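# Drive a rack screw into the housing with the hanging screwdriver

## Task

Use the electric screwdriver that hangs in the cell to pick up the screw from its rack and run it fully down, snug, into the threaded hole that is still open on top of the cast aluminium housing. Afterwards the screwdriver must be hanging freely and at rest, and neither hand may still be touching the housing.

## Robot and tools

Robot: two arms, left_arm and right_arm, each ending in a two-finger gripper with a wrist camera. In the scene frame the origin sits at table-top height, halfway between the nominal arm bases; +x points out over the table, +z is up, and left_arm is on the +y side (image left/right does not follow these names). Calibrated bases: left_arm at (-0.033, +0.323, +0.011) m, quat_wxyz (+1.000, 0, 0, +0.020); right_arm at (-0.032, -0.338, +0.039) m, quat_wxyz (+1.000, 0, 0, -0.025). Both have +z up.

Frames: every hand pose, velocity, target and wrist-camera pose is reported in that arm's own base frame. Fixed cameras and the table use the scene frame. Motion offsets run along the arm's own base axes, and rotations pivot about the Hand target position. The fingers extend along the gripper's +z and separate along its y. end_effector_position marks the spot between the pads, roughly 1 cm short of the fingertips. Reported poses may be wrong by a few cm, more at long reach.

Row layout (shared by execute_actions and move): 14 numbers, each in [-1, 1]: left_arm dx, dy, dz, rx, ry, rz, opening, then the same seven for right_arm. Always send all 14. dx..dz are a translation offset with 1.0 = 0.6 m; rx..rz form a single rotation vector with 1.0 = 180 degrees. These are offsets, not poses, measured from the arm's Hand target as it was when the action or move began. The opening is absolute: +1 fully open (0.094 m), -1 closed. A zero opening is a real command (half open), so to keep a gripper unchanged resend its present value (see the Tool commands line). Six zeros re-request the current Hand target.

execute_actions(actions, cameras): actions is a list of actions; each action is a table of up to 15 rows, one row per 1/30 s control step; a short table repeats its final row until 15 steps are done. Each row in an action counts from the same start pose, so repeating an offset in a new action moves further. An empty list only returns state and images. cameras: list of names (cam_head_left, cam_head_right, cam_high, cam_low, cam_left_wrist, cam_right_wrist); null or ["all"] gives all, [] gives none; a wrong name voids the call.

move(target, speed, blend, opening_speed, blocking, cameras): straight-line paths for both grippers. target is one 14-number row or a list of up to 15 rows, each counted from the same starting Hand targets (not from the previous row). speed: m/s, 0.002 to 0.5, default 0.25, one value or one per target; rotation is capped at twice that in rad/s. blend: corner-rounding radius in m for lists (0 = stop at each). opening_speed: finger rate per second on the -1..+1 scale, at least 0.2; use a slow value on fragile items. blocking=false returns after about 0.5 s while the move keeps running. Paths do not avoid obstacles or the other arm, and fast moves overshoot and hit harder. Moves cap at 10 s. Keep paths away from an arm's own base, since passing near it can flip the shoulder posture. The result adds a move: line: done, off_target, moving, held or fault, plus limits (paced = pose clipped, held = steps withheld). done means within 10 mm and 2 degrees but says nothing about contact.

wait(seconds 0 to 10) lets time pass holding last commands. stop brakes a running move. zoom_image(camera, region [x0, y0, x1, y1] in pixels, at most 504x504) enlarges part of the latest image; images are 672x504. read_manual(section="licences") only returns licence text. finished_scene(scene) ends the scene irreversibly; the goal must hold without the robot touching it.

Controller behaviour: each step the command is clipped to within 100 mm and 20 degrees of the measured gripper pose, and joints follow by damped IK. Hand target in results is your last command after clipping; the gripper often rests a cm or so short because of friction and weight, and that gap is not a contact sign. If it stays short, send the missing offset. If an arm is pressing on something, command its target back beyond the gripper to stop the push.

Result lines: end_effector_position (m) and end_effector_quat_wxyz per arm; Joint positions (last value is finger opening in m); grip_measured on the command scale (reads slightly wide when empty, up to ~3 mm narrow on a squeezed hard part); grip_effort_nm (motor effort, negative = closing, not pad force); Joint torques (include gravity, offsets and noise; joints 1 to 3 wrap at ±28 N m); Joint velocities may read "within noise". execute_actions results also list positions at some steps. Pads squeeze about 50 to 64 N each; release by commanding well above grip_measured.

Heat: holding loads, stretching out or pushing at an unreachable pose warms motors. MOTOR HOT appears at 75 °C; at 90 °C the arm folds and goes idle; at 100 °C it goes limp.

Avoid: dropping the screw or screwdriver, releasing anything still moving, slamming, hard hits or strong presses, bumping the two arms or grippers together (the clearance check does not guard gripper against gripper), arm stops and faults, and anything leaving the table. Expect occasional brief tugs on held parts or pushes on loose ones.

Each tool is called as name(argument=value, ...), one argument or row to a line, values as JSON.

## Session

execute_actions(
  actions=[],
)

Scene clock: 0.00 s.
left_arm: end_effector_position=(+0.4288, +0.0177, +0.0876) grip_measured=+1.000 grip_effort_nm=n/a end_effector_quat_wxyz=(+0.587, -0.031, +0.807, +0.061) | right_arm: end_effector_position=(+0.4102, -0.0255, +0.1091) grip_measured=+1.000 grip_effort_nm=n/a end_effector_quat_wxyz=(+0.617, +0.083, +0.771, -0.131)
Joint positions: left_arm=[-0.028 1.735 0.469 0.954 -0.162 0.014 0.094] | right_arm=[0.113 1.696 0.402 1.069 0.42 -0.008 0.094]
Joint velocities: within noise
Joint torques (N m): no reading
Heat: left arm: 28 °C; right arm: 28 °C.
Hand target: left_arm +0.4310, +0.0178, +0.0932; +0.593, -0.032, +0.802, +0.061 | right_arm +0.4129, -0.0255, +0.1183; +0.628, +0.087, +0.763, -0.129
Tool commands: left_gripper/opening=+1.0 right_gripper/opening=+1.0

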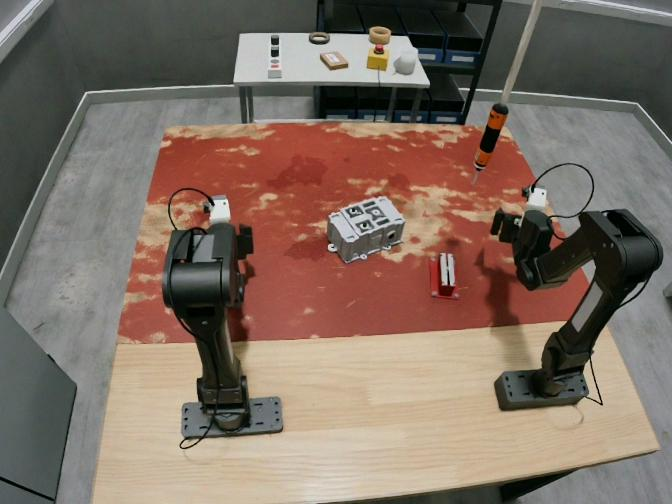

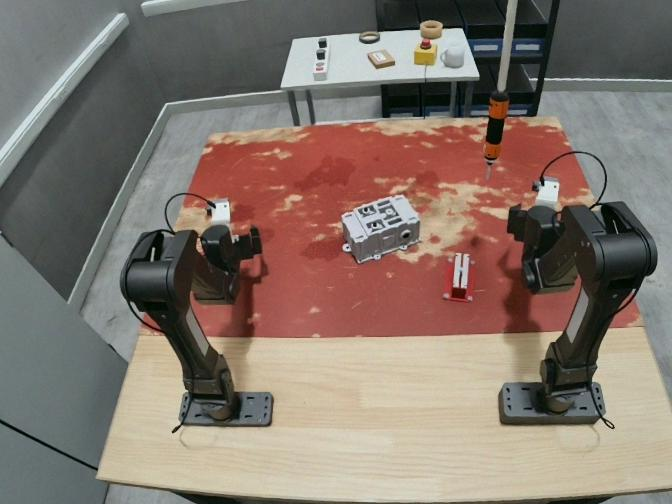

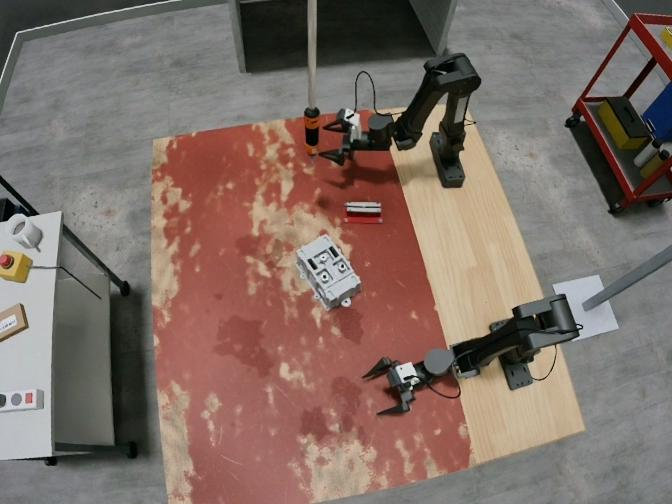

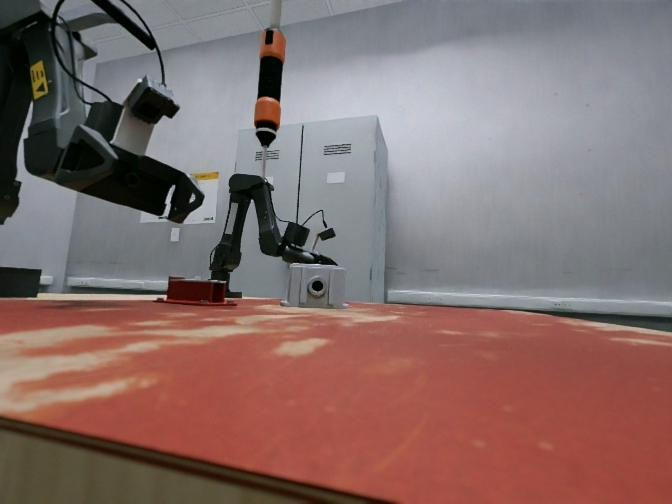

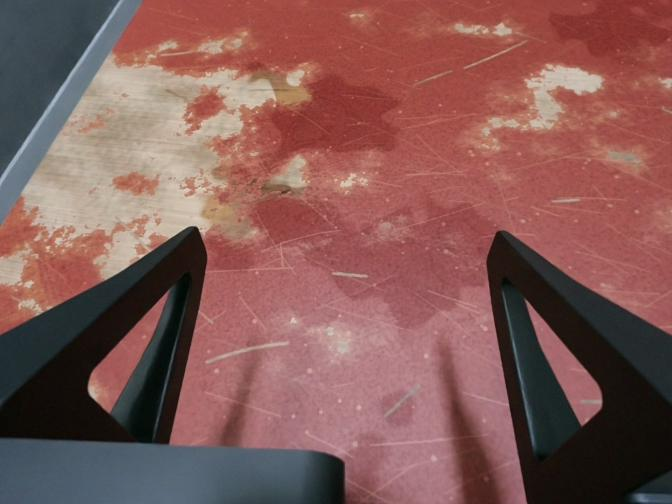

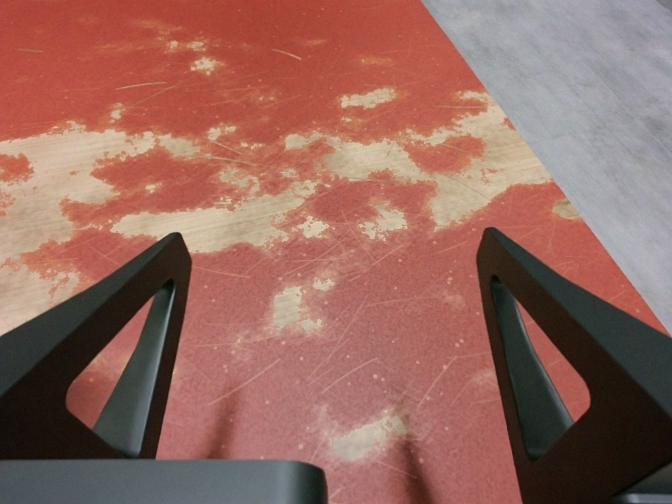

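zoom_image(
  camera="cam_head_left",
  region=[300, 170, 480, 310],
)

zoom_image(
  camera="cam_head_right",
  region=[320, 170, 500, 310],
)

zoom_image(
  camera="cam_high",
  region=[260, 180, 420, 320],
)

zoom_image(
  camera="cam_high",
  region=[250, 60, 430, 200],
)

zoom_image(
  camera="cam_low",
  region=[150, 150, 370, 320],
)

zoom_image(
  camera="cam_low",
  region=[210, 0, 330, 190],
)

zoom_image(
  camera="cam_head_right",
  region=[440, 60, 560, 200],
)

Scaled by 2.800 from the camera's 672x504 image, which has a finer 960x720 frame.

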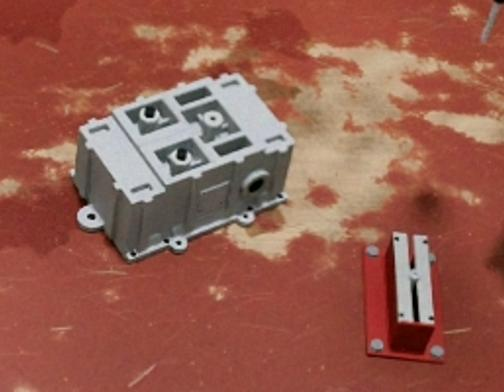

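Scaled by 2.800 from the camera's 672x504 image, which has a finer 960x720 frame.

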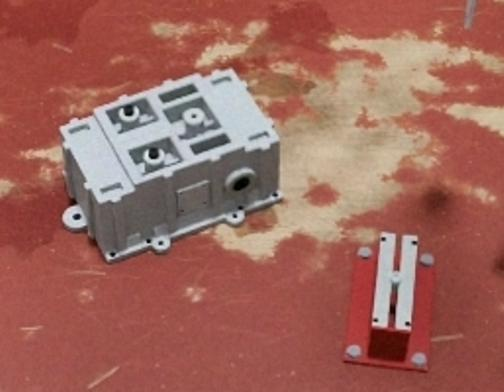

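Scaled by 3.150 from the camera's 672x504 image, which has a finer 960x720 frame.

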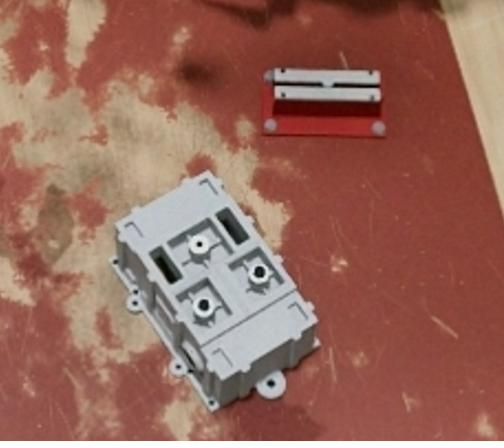

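Scaled by 2.800 from the camera's 672x504 image, which has a finer 960x720 frame.

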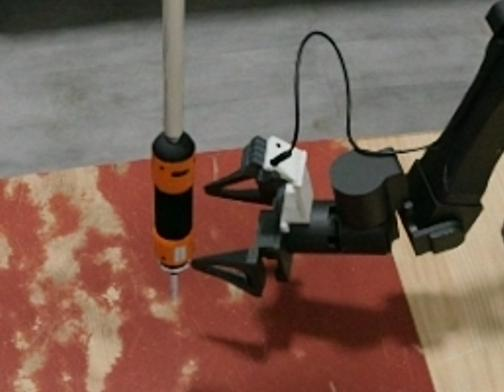

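Scaled by 2.291 from the camera's 672x504 image, which has a finer 960x720 frame.

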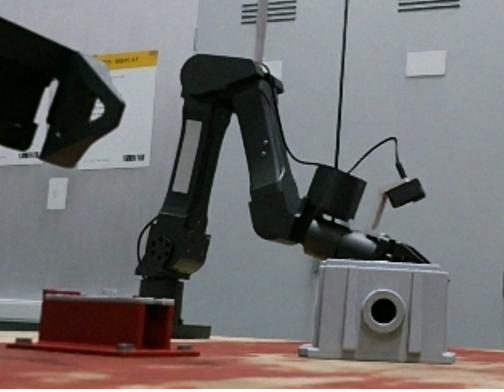

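Scaled by 2.653 from the camera's 672x504 image, which has a finer 960x720 frame.

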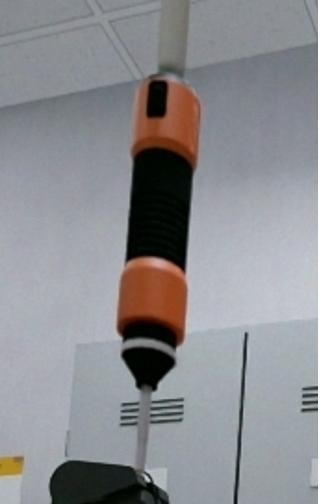

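Scaled by 3.600 from the camera's 672x504 image, which has a finer 960x720 frame.

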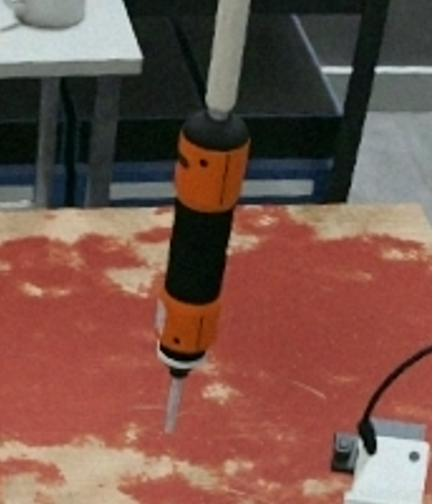

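move(
  target=[0,0,0,0,0,0,1,-0.138,0.242,0.3,0,0,0,1],
)

Scene clock: 51.43 s.
left_arm: end_effector_position=(+0.4288, +0.0177, +0.0876) grip_measured=+1.000 grip_effort_nm=-0.027 end_effector_quat_wxyz=(+0.587, -0.031, +0.807, +0.061) | right_arm: end_effector_position=(+0.3286, +0.1198, +0.2840) grip_measured=+1.000 grip_effort_nm=0.017 end_effector_quat_wxyz=(+0.621, +0.073, +0.769, -0.132)
Joint positions: left_arm=[-0.028 1.735 0.469 0.954 -0.162 0.014 0.094] | right_arm=[0.812 1.183 0.881 -0.122 1.077 0.263 0.094]
Joint torques (N m): left_arm=[0.06 -6.89 6.13 2 -0.05 0.02] | right_arm=[0.2 -3.45 10.22 1.22 0.44 0.07]
Heat: left arm: 30 °C; right arm: 33 °C.
Hand target: left_arm +0.4310, +0.0178, +0.0932; +0.593, -0.032, +0.802, +0.061 | right_arm +0.3300, +0.1198, +0.2984; +0.628, +0.087, +0.763, -0.129
Off the commanded pose: left_arm 0.006 m, 1 deg | right_arm 0.014 m, 2 deg.
move: off_target (right_arm)

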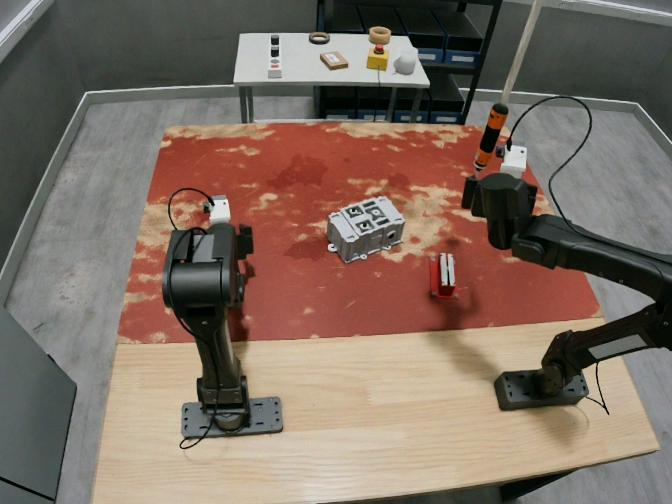

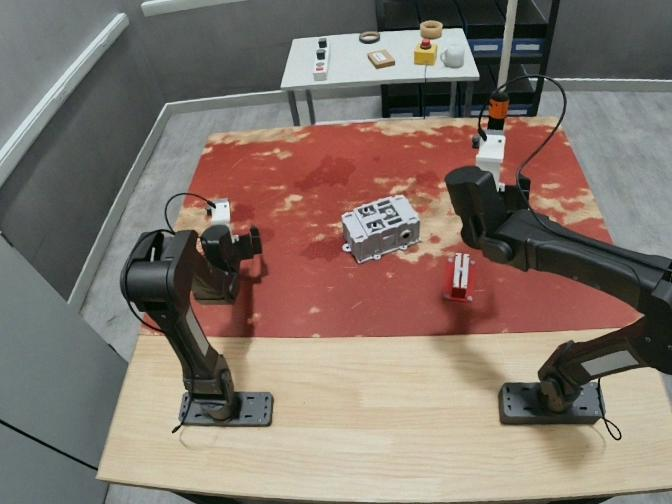

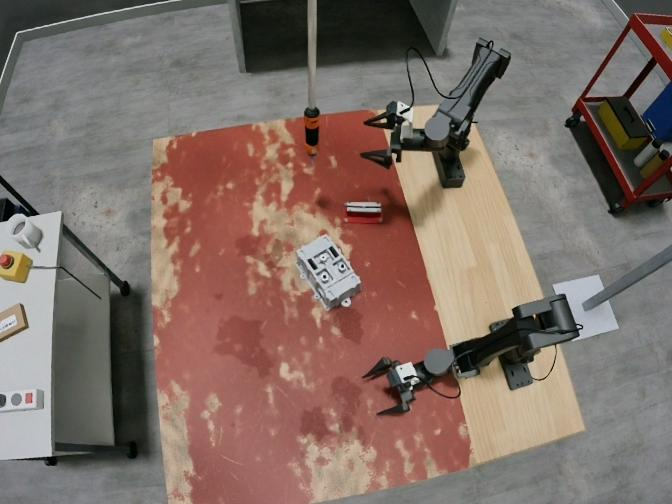

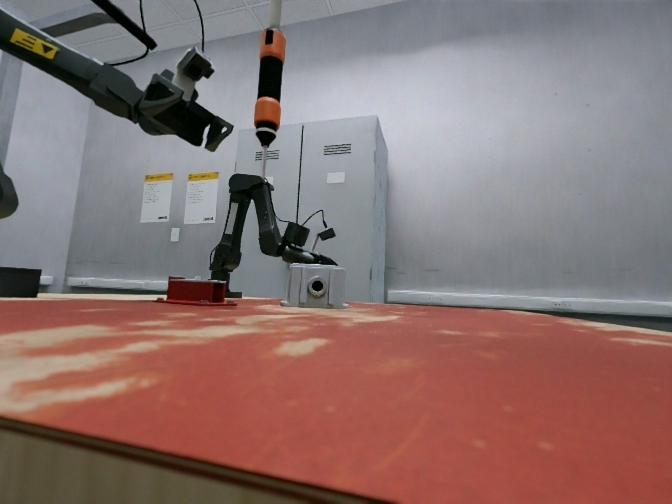

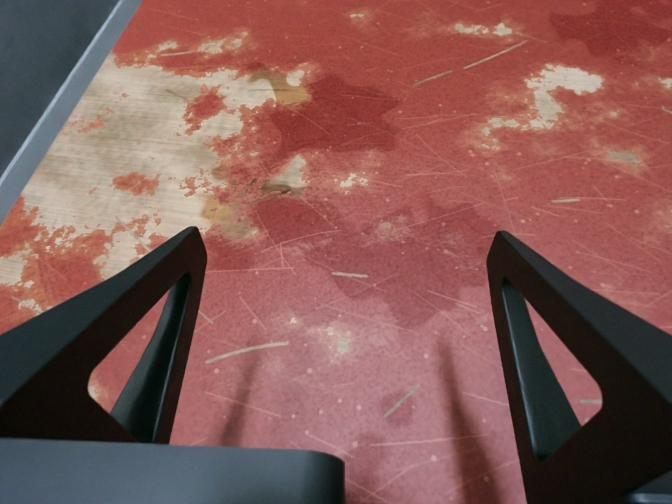

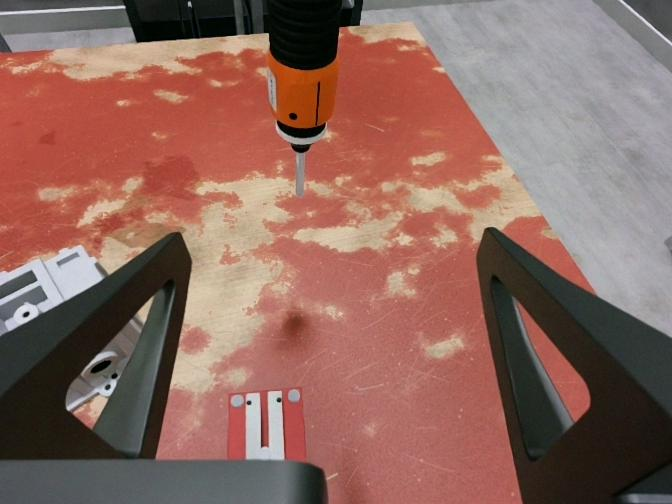

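move(
  target=[0,0,0,0,0,0,1,-0.07,0.15,0.1,0,0,0,1],
  cameras=["cam_right_wrist","cam_head_right"],
)

Scene clock: 74.87 s.
left_arm: end_effector_position=(+0.4288, +0.0177, +0.0876) grip_measured=+1.000 grip_effort_nm=-0.022 end_effector_quat_wxyz=(+0.587, -0.031, +0.807, +0.061) | right_arm: end_effector_position=(+0.2868, +0.2108, +0.3476) grip_measured=+1.000 grip_effort_nm=0.017 end_effector_quat_wxyz=(+0.623, +0.075, +0.768, -0.128)
Joint positions: left_arm=[-0.028 1.735 0.469 0.954 -0.162 0.014 0.094] | right_arm=[1.14 1.511 1.504 -0.976 1.338 0.865 0.094]
Joint torques (N m): left_arm=[0.01 -6.87 6.11 1.99 -0.05 -0.01] | right_arm=[-0.42 -5.68 9.35 0.73 0.65 0.09]
Hand target: left_arm +0.4310, +0.0178, +0.0932; +0.593, -0.032, +0.802, +0.061 | right_arm +0.2881, +0.2098, +0.3583; +0.628, +0.087, +0.763, -0.129
Off the commanded pose: left_arm 0.006 m, 1 deg | right_arm 0.011 m, 2 deg.
move: off_target (right_arm)
Images, in order: cam_head_right, cam_right_wrist.

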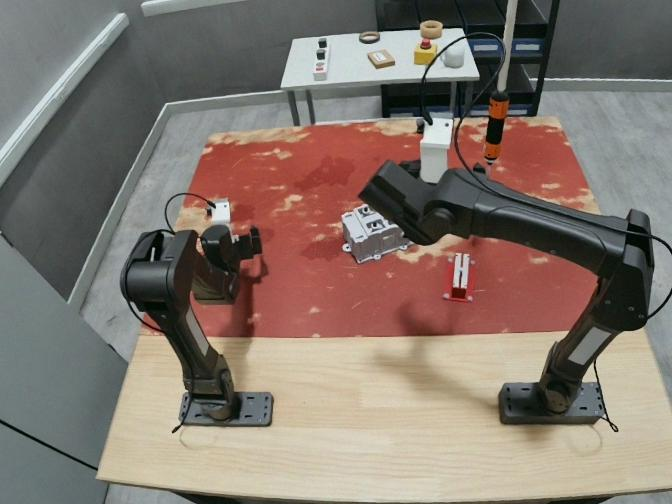

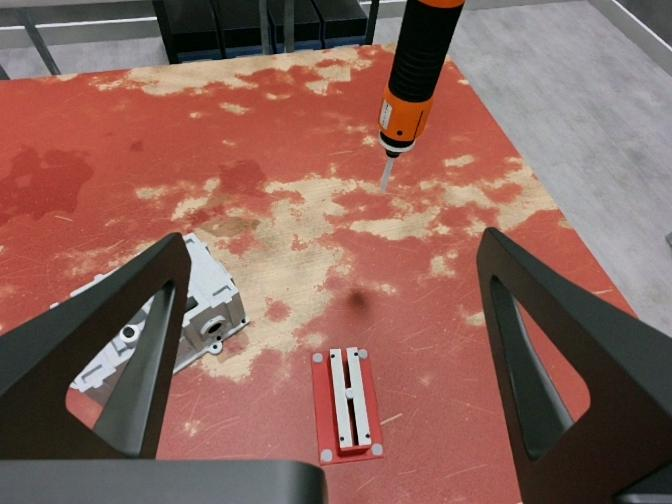

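move(
  target=[0,0,0,0,0,0,1,-0.03,-0.12,0.0,0.0505,-0.0467,0.4295,1],
  cameras=["cam_right_wrist","cam_head_right"],
)

Scene clock: 169.17 s.
left_arm: end_effector_position=(+0.4288, +0.0177, +0.0876) grip_measured=+1.000 grip_effort_nm=-0.022 end_effector_quat_wxyz=(+0.587, -0.031, +0.807, +0.061) | right_arm: end_effector_position=(+0.2708, +0.1374, +0.3618) grip_measured=+1.000 grip_effort_nm=0.022 end_effector_quat_wxyz=(+0.614, -0.351, +0.615, +0.349)
Joint positions: left_arm=[-0.028 1.735 0.469 0.954 -0.162 0.014 0.094] | right_arm=[-0.094 0.921 0.817 0.097 -1.13 -0.009 0.094]
Joint torques (N m): left_arm=[-0.01 -6.87 6.17 2 -0.05 0] | right_arm=[-0.18 -1.42 5.33 1.5 -0.15 0.05]
Hand target: left_arm +0.4310, +0.0178, +0.0932; +0.593, -0.032, +0.802, +0.061 | right_arm +0.2701, +0.1378, +0.3584; +0.612, -0.353, +0.613, +0.353
Off the commanded pose: left_arm 0.006 m, 1 deg | right_arm 0.004 m, 1 deg.
move: done
Images, in order: cam_head_right, cam_right_wrist.

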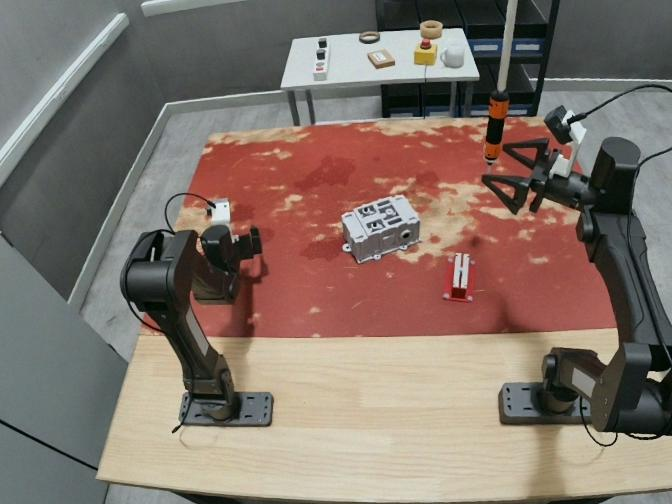

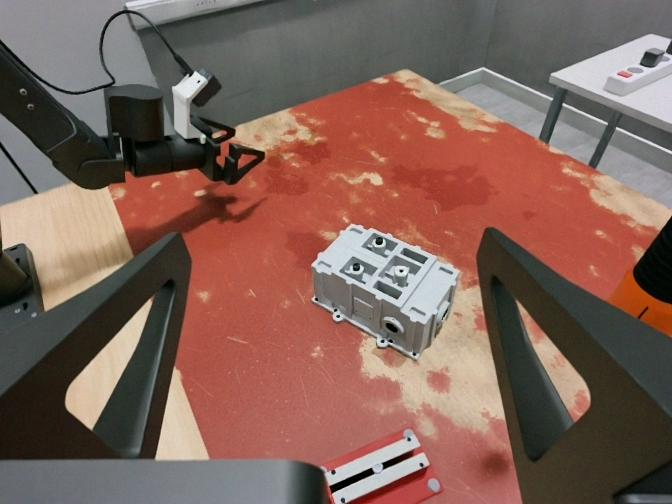

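zoom_image(
  camera="cam_right_wrist",
  region=[305, 215, 475, 365],
)

zoom_image(
  camera="cam_right_wrist",
  region=[300, 420, 480, 504],
)

Scaled by 2.965 from the camera's 672x504 image, which has a finer 960x720 frame.

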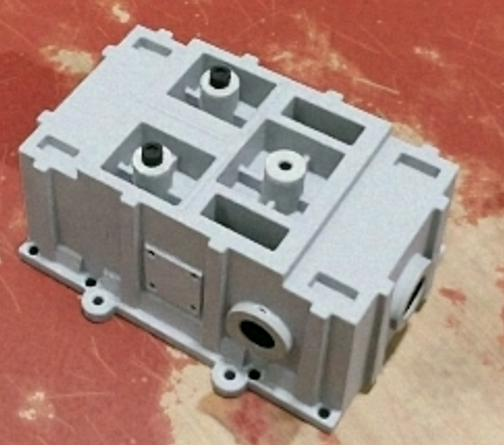

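Scaled by 2.800 from the camera's 672x504 image, which has a finer 960x720 frame.

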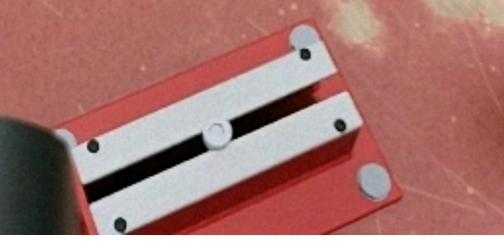

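move(
  target=[0,0,0,0,0,0,1,0.215,-0.272,-0.197,0,0,0,1],
)

Scene clock: 209.77 s.
left_arm: end_effector_position=(+0.4288, +0.0177, +0.0876) grip_measured=+1.000 grip_effort_nm=-0.027 end_effector_quat_wxyz=(+0.587, -0.031, +0.807, +0.061) | right_arm: end_effector_position=(+0.3967, -0.0244, +0.2279) grip_measured=+1.000 grip_effort_nm=0.017 end_effector_quat_wxyz=(+0.606, -0.328, +0.630, +0.358)
Joint positions: left_arm=[-0.028 1.735 0.469 0.954 -0.162 0.014 0.094] | right_arm=[-0.529 1.742 0.978 0.434 -1.542 -0.277 0.094]
Joint torques (N m): left_arm=[-0.01 -6.84 6.16 1.98 -0.03 0.02] | right_arm=[0.1 -8.46 8.96 1.22 -0.35 -0.03]
Hand target: left_arm +0.4310, +0.0178, +0.0932; +0.593, -0.032, +0.802, +0.061 | right_arm +0.3991, -0.0255, +0.2400; +0.612, -0.353, +0.613, +0.353
Off the commanded pose: left_arm 0.006 m, 1 deg | right_arm 0.013 m, 4 deg.
joint sent to its limit (right arm) — joint 5 (wrist yaw), lower limit. The joint targets still meet the commanded pose.
move: off_target (right_arm)

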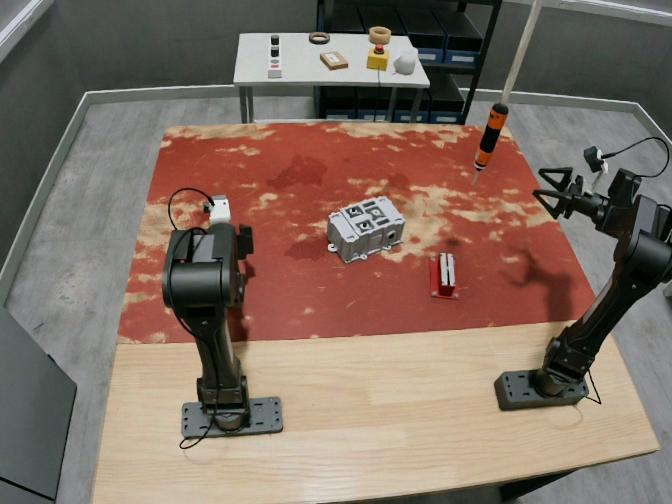

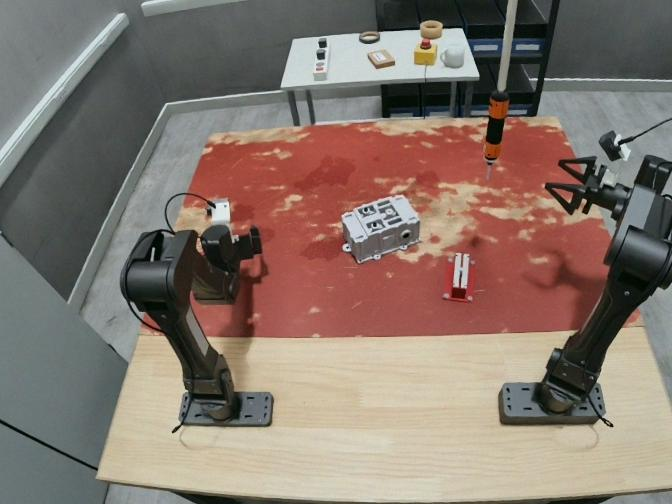

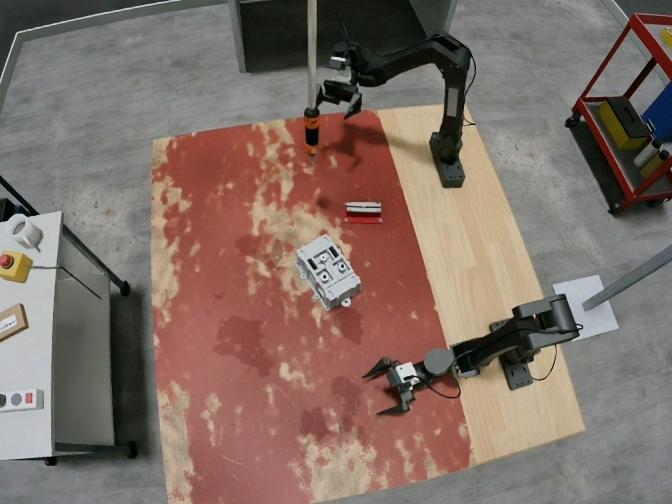

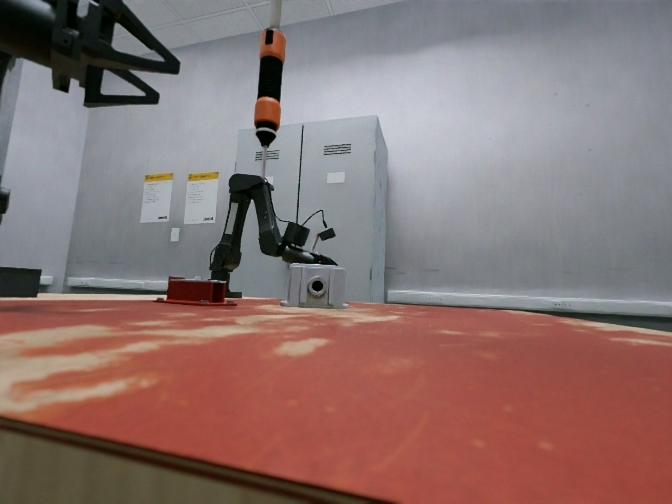

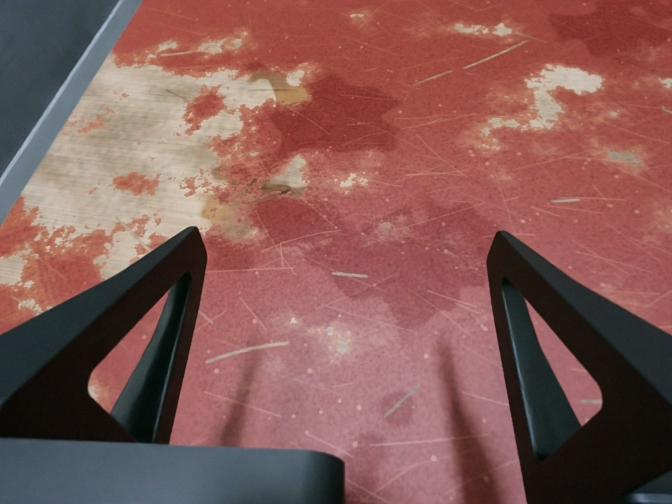

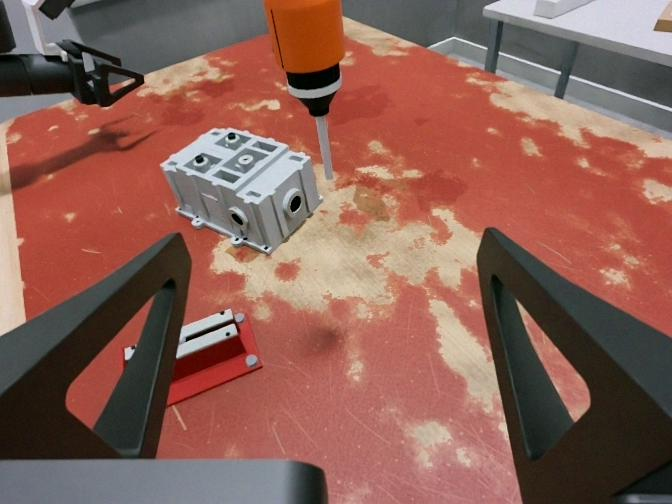

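move(
  target=[0,0,0,0,0,0,1,-0.055,0.0525,0.025,0,0,-0.0833,1],
  cameras=["cam_right_wrist","cam_low"],
)

Scene clock: 232.60 s.
left_arm: end_effector_position=(+0.4288, +0.0177, +0.0876) grip_measured=+1.000 grip_effort_nm=-0.027 end_effector_quat_wxyz=(+0.587, -0.031, +0.807, +0.061) | right_arm: end_effector_position=(+0.3662, +0.0044, +0.2576) grip_measured=+1.000 grip_effort_nm=0.017 end_effector_quat_wxyz=(+0.652, -0.272, +0.654, +0.271)
Joint positions: left_arm=[-0.028 1.735 0.469 0.954 -0.162 0.014 0.094] | right_arm=[-0.473 1.41 0.673 0.725 -1.263 -0.011 0.094]
Joint torques (N m): left_arm=[0.03 -6.84 6.16 1.98 -0.03 0.01] | right_arm=[0.7 -5.34 4.92 1.41 0.12 0.05]
Hand target: left_arm +0.4310, +0.0178, +0.0932; +0.593, -0.032, +0.802, +0.061 | right_arm +0.3661, +0.0061, +0.2551; +0.653, -0.270, +0.654, +0.270
Off the commanded pose: left_arm 0.006 m, 1 deg | right_arm 0.003 m, 0 deg.
move: done
Images, in order: cam_low, cam_right_wrist.

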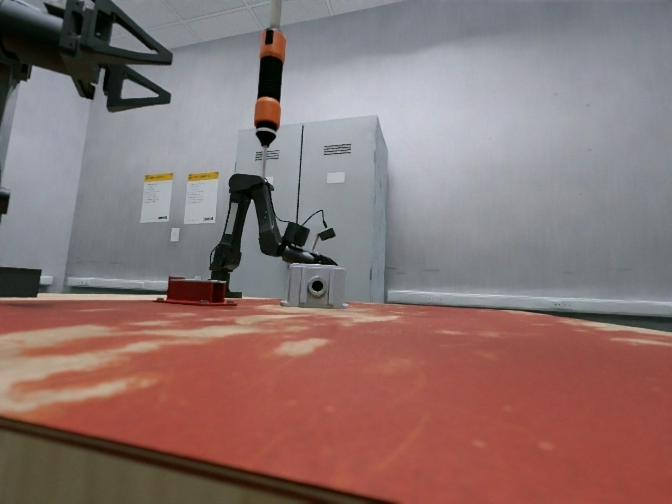

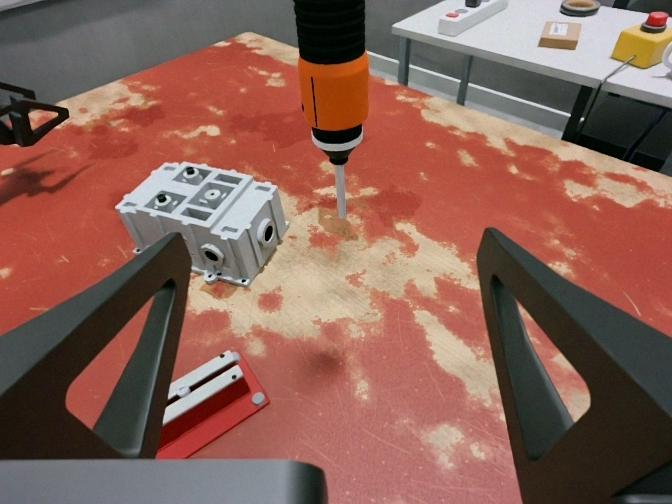

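move(
  target=[0,0,0,0,0,0,1,0.083,0.083,-0.01,0,0,0,1],
  cameras=["cam_right_wrist","cam_low","cam_high"],
  speed=0.12,
)

Scene clock: 242.60 s.
left_arm: end_effector_position=(+0.4288, +0.0177, +0.0876) grip_measured=+1.000 grip_effort_nm=-0.022 end_effector_quat_wxyz=(+0.587, -0.031, +0.807, +0.061) | right_arm: end_effector_position=(+0.4076, +0.0576, +0.2351) grip_measured=+1.000 grip_effort_nm=0.022 end_effector_quat_wxyz=(+0.638, -0.263, +0.666, +0.282)
Joint positions: left_arm=[-0.028 1.735 0.469 0.954 -0.162 0.014 0.094] | right_arm=[-0.244 1.534 0.709 0.774 -1.037 -0.004 0.094]
Joint torques (N m): left_arm=[0.03 -6.84 6.17 1.99 -0.04 0.01] | right_arm=[0.21 -5.71 9.21 1.58 0.13 0.02]
Hand target: left_arm +0.4310, +0.0178, +0.0932; +0.593, -0.032, +0.802, +0.061 | right_arm +0.4158, +0.0559, +0.2490; +0.653, -0.270, +0.654, +0.270
Off the commanded pose: left_arm 0.006 m, 1 deg | right_arm 0.016 m, 3 deg.
move: off_target (right_arm)
Images, in order: cam_high, cam_low, cam_right_wrist.

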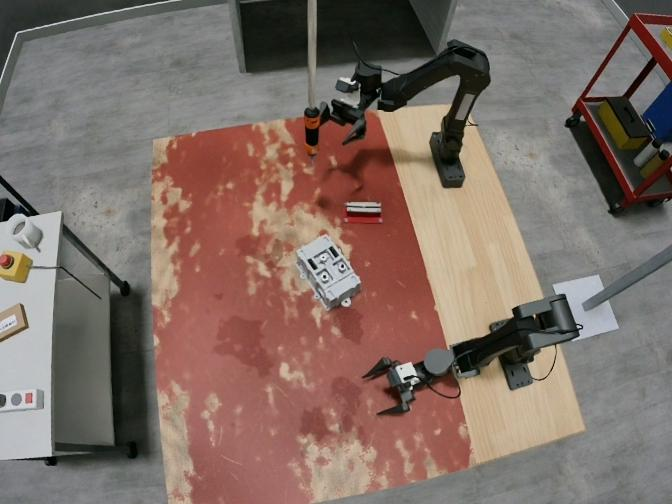

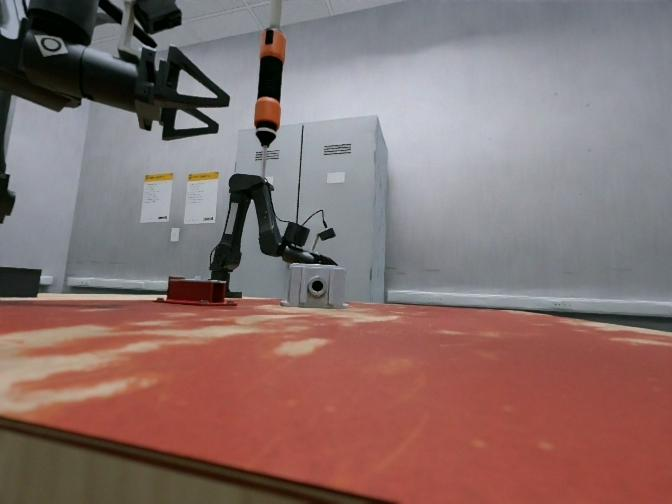

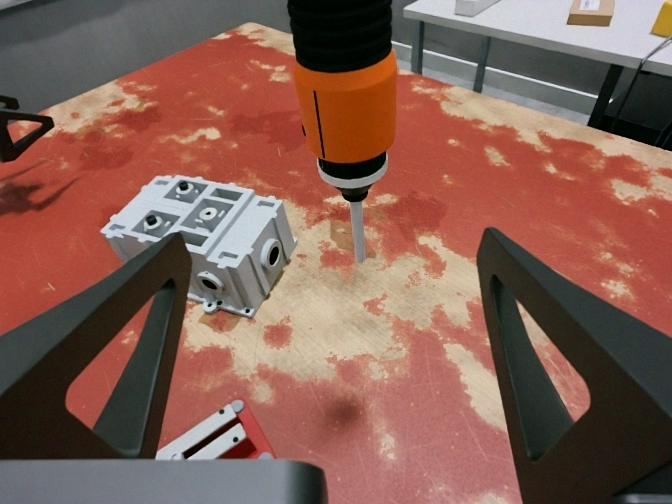

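move(
  target=[
    [0,0,0,0,0,0,1,0,0,0.058,0,0,0,1],
    [0,0,0,0,0,0,1,0.09,0.079,0.058,0,0,0,1],
  ],
  speed=0.08,
)

Scene clock: 262.93 s.
left_arm: end_effector_position=(+0.4288, +0.0177, +0.0876) grip_measured=+1.000 grip_effort_nm=-0.022 end_effector_quat_wxyz=(+0.587, -0.031, +0.807, +0.061) | right_arm: end_effector_position=(+0.4624, +0.1038, +0.2735) grip_measured=+1.000 grip_effort_nm=0.022 end_effector_quat_wxyz=(+0.645, -0.269, +0.659, +0.277)
Joint positions: left_arm=[-0.028 1.735 0.469 0.954 -0.162 0.014 0.094] | right_arm=[-0.072 1.641 0.972 0.648 -0.865 0.003 0.094]
Joint torques (N m): left_arm=[0.03 -6.89 6.19 2 -0.05 0.01] | right_arm=[0.27 -7.13 9.68 1.35 0.07 -0.01]
Hand target: left_arm +0.4310, +0.0178, +0.0932; +0.593, -0.032, +0.802, +0.061 | right_arm +0.4699, +0.1033, +0.2839; +0.653, -0.270, +0.653, +0.270
Off the commanded pose: left_arm 0.006 m, 1 deg | right_arm 0.013 m, 1 deg.
move: off_target (right_arm)

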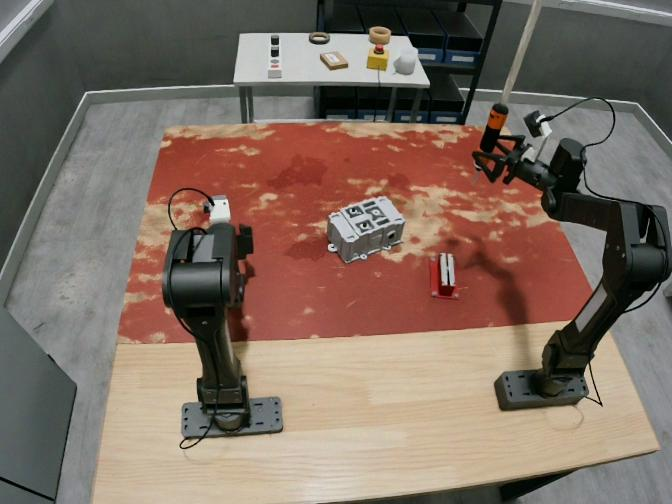

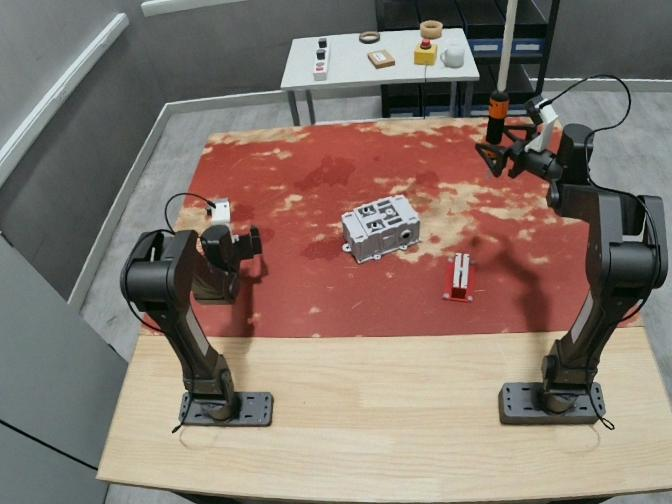

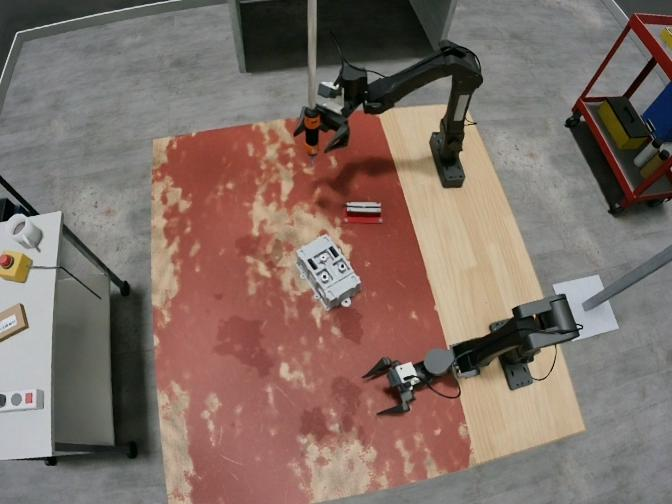

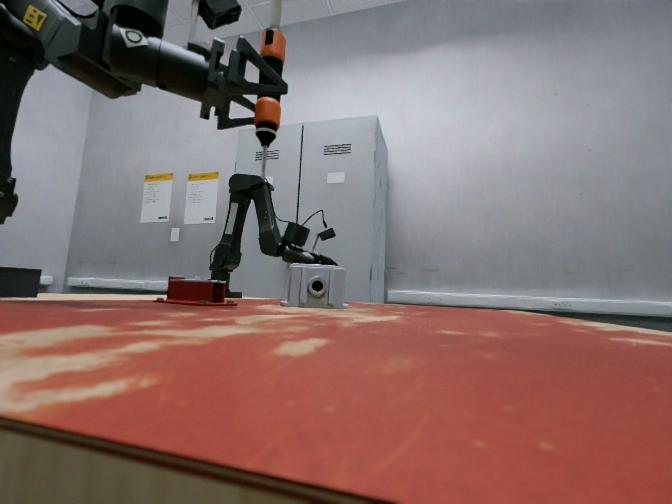

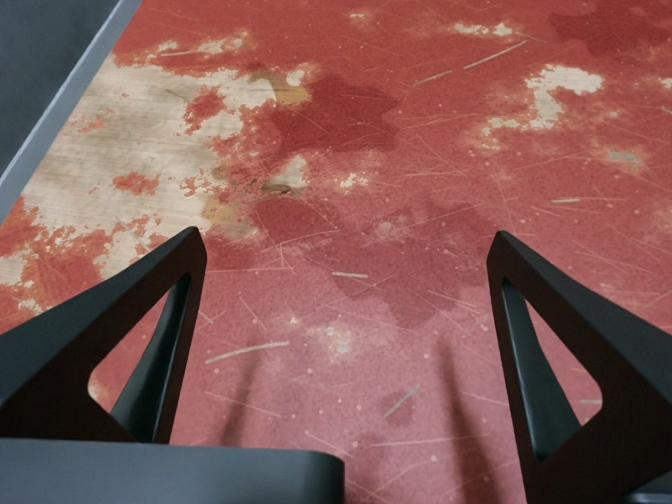

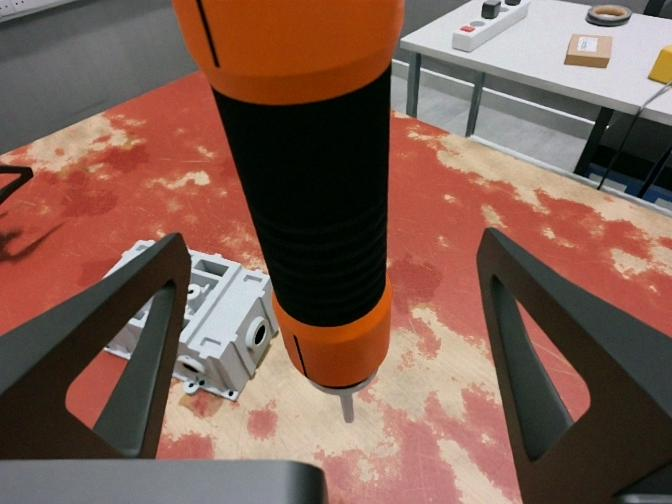

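move(
  target=[0,0,0,0,0,0,1,0,0,0,0,0,0,-0.4],
  opening_speed=0.6,
  cameras=["cam_right_wrist","cam_low","cam_head_right"],
)

Scene clock: 282.30 s.
left_arm: end_effector_position=(+0.4288, +0.0177, +0.0876) grip_measured=+1.000 grip_effort_nm=-0.022 end_effector_quat_wxyz=(+0.587, -0.031, +0.807, +0.061) | right_arm: end_effector_position=(+0.4627, +0.1036, +0.2733) grip_measured=-0.234 grip_effort_nm=-1.009 end_effector_quat_wxyz=(+0.645, -0.268, +0.659, +0.277)
Joint positions: left_arm=[-0.028 1.735 0.469 0.954 -0.162 0.014 0.094] | right_arm=[-0.072 1.641 0.972 0.647 -0.863 0.003 0.036]
Joint torques (N m): left_arm=[0.02 -6.82 6.17 2 -0.04 0.01] | right_arm=[0.24 -7.27 9.76 1.4 0.08 0.01]
Hand target: left_arm +0.4310, +0.0178, +0.0932; +0.593, -0.032, +0.802, +0.061 | right_arm +0.4699, +0.1033, +0.2839; +0.653, -0.270, +0.653, +0.270
Off the commanded pose: left_arm 0.006 m, 1 deg | right_arm 0.013 m, 1 deg.
move: off_target (right_arm)
Images, in order: cam_head_right, cam_low, cam_right_wrist.

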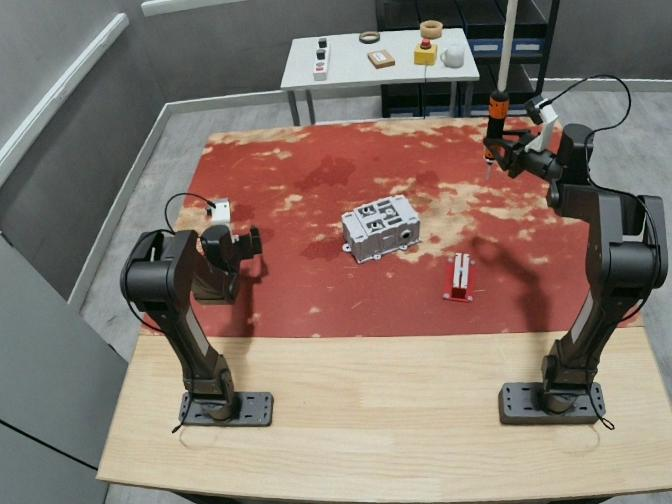

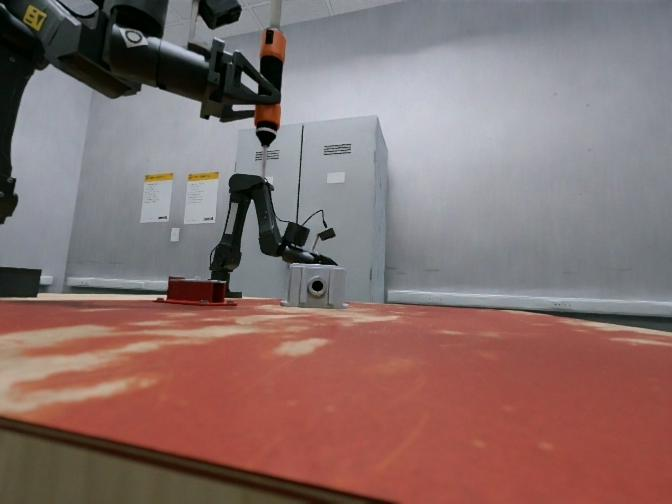

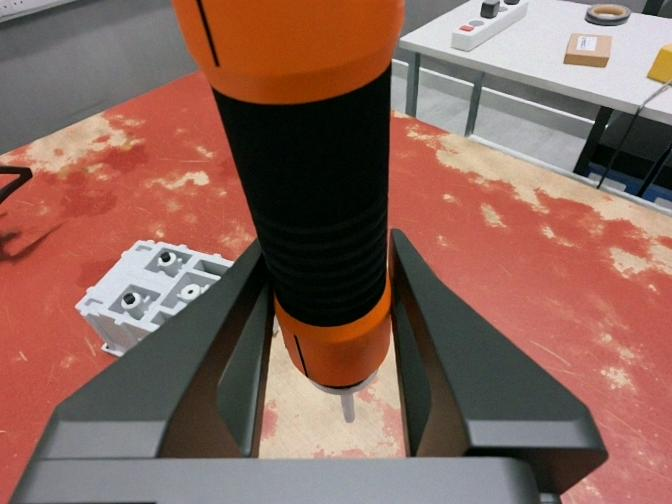

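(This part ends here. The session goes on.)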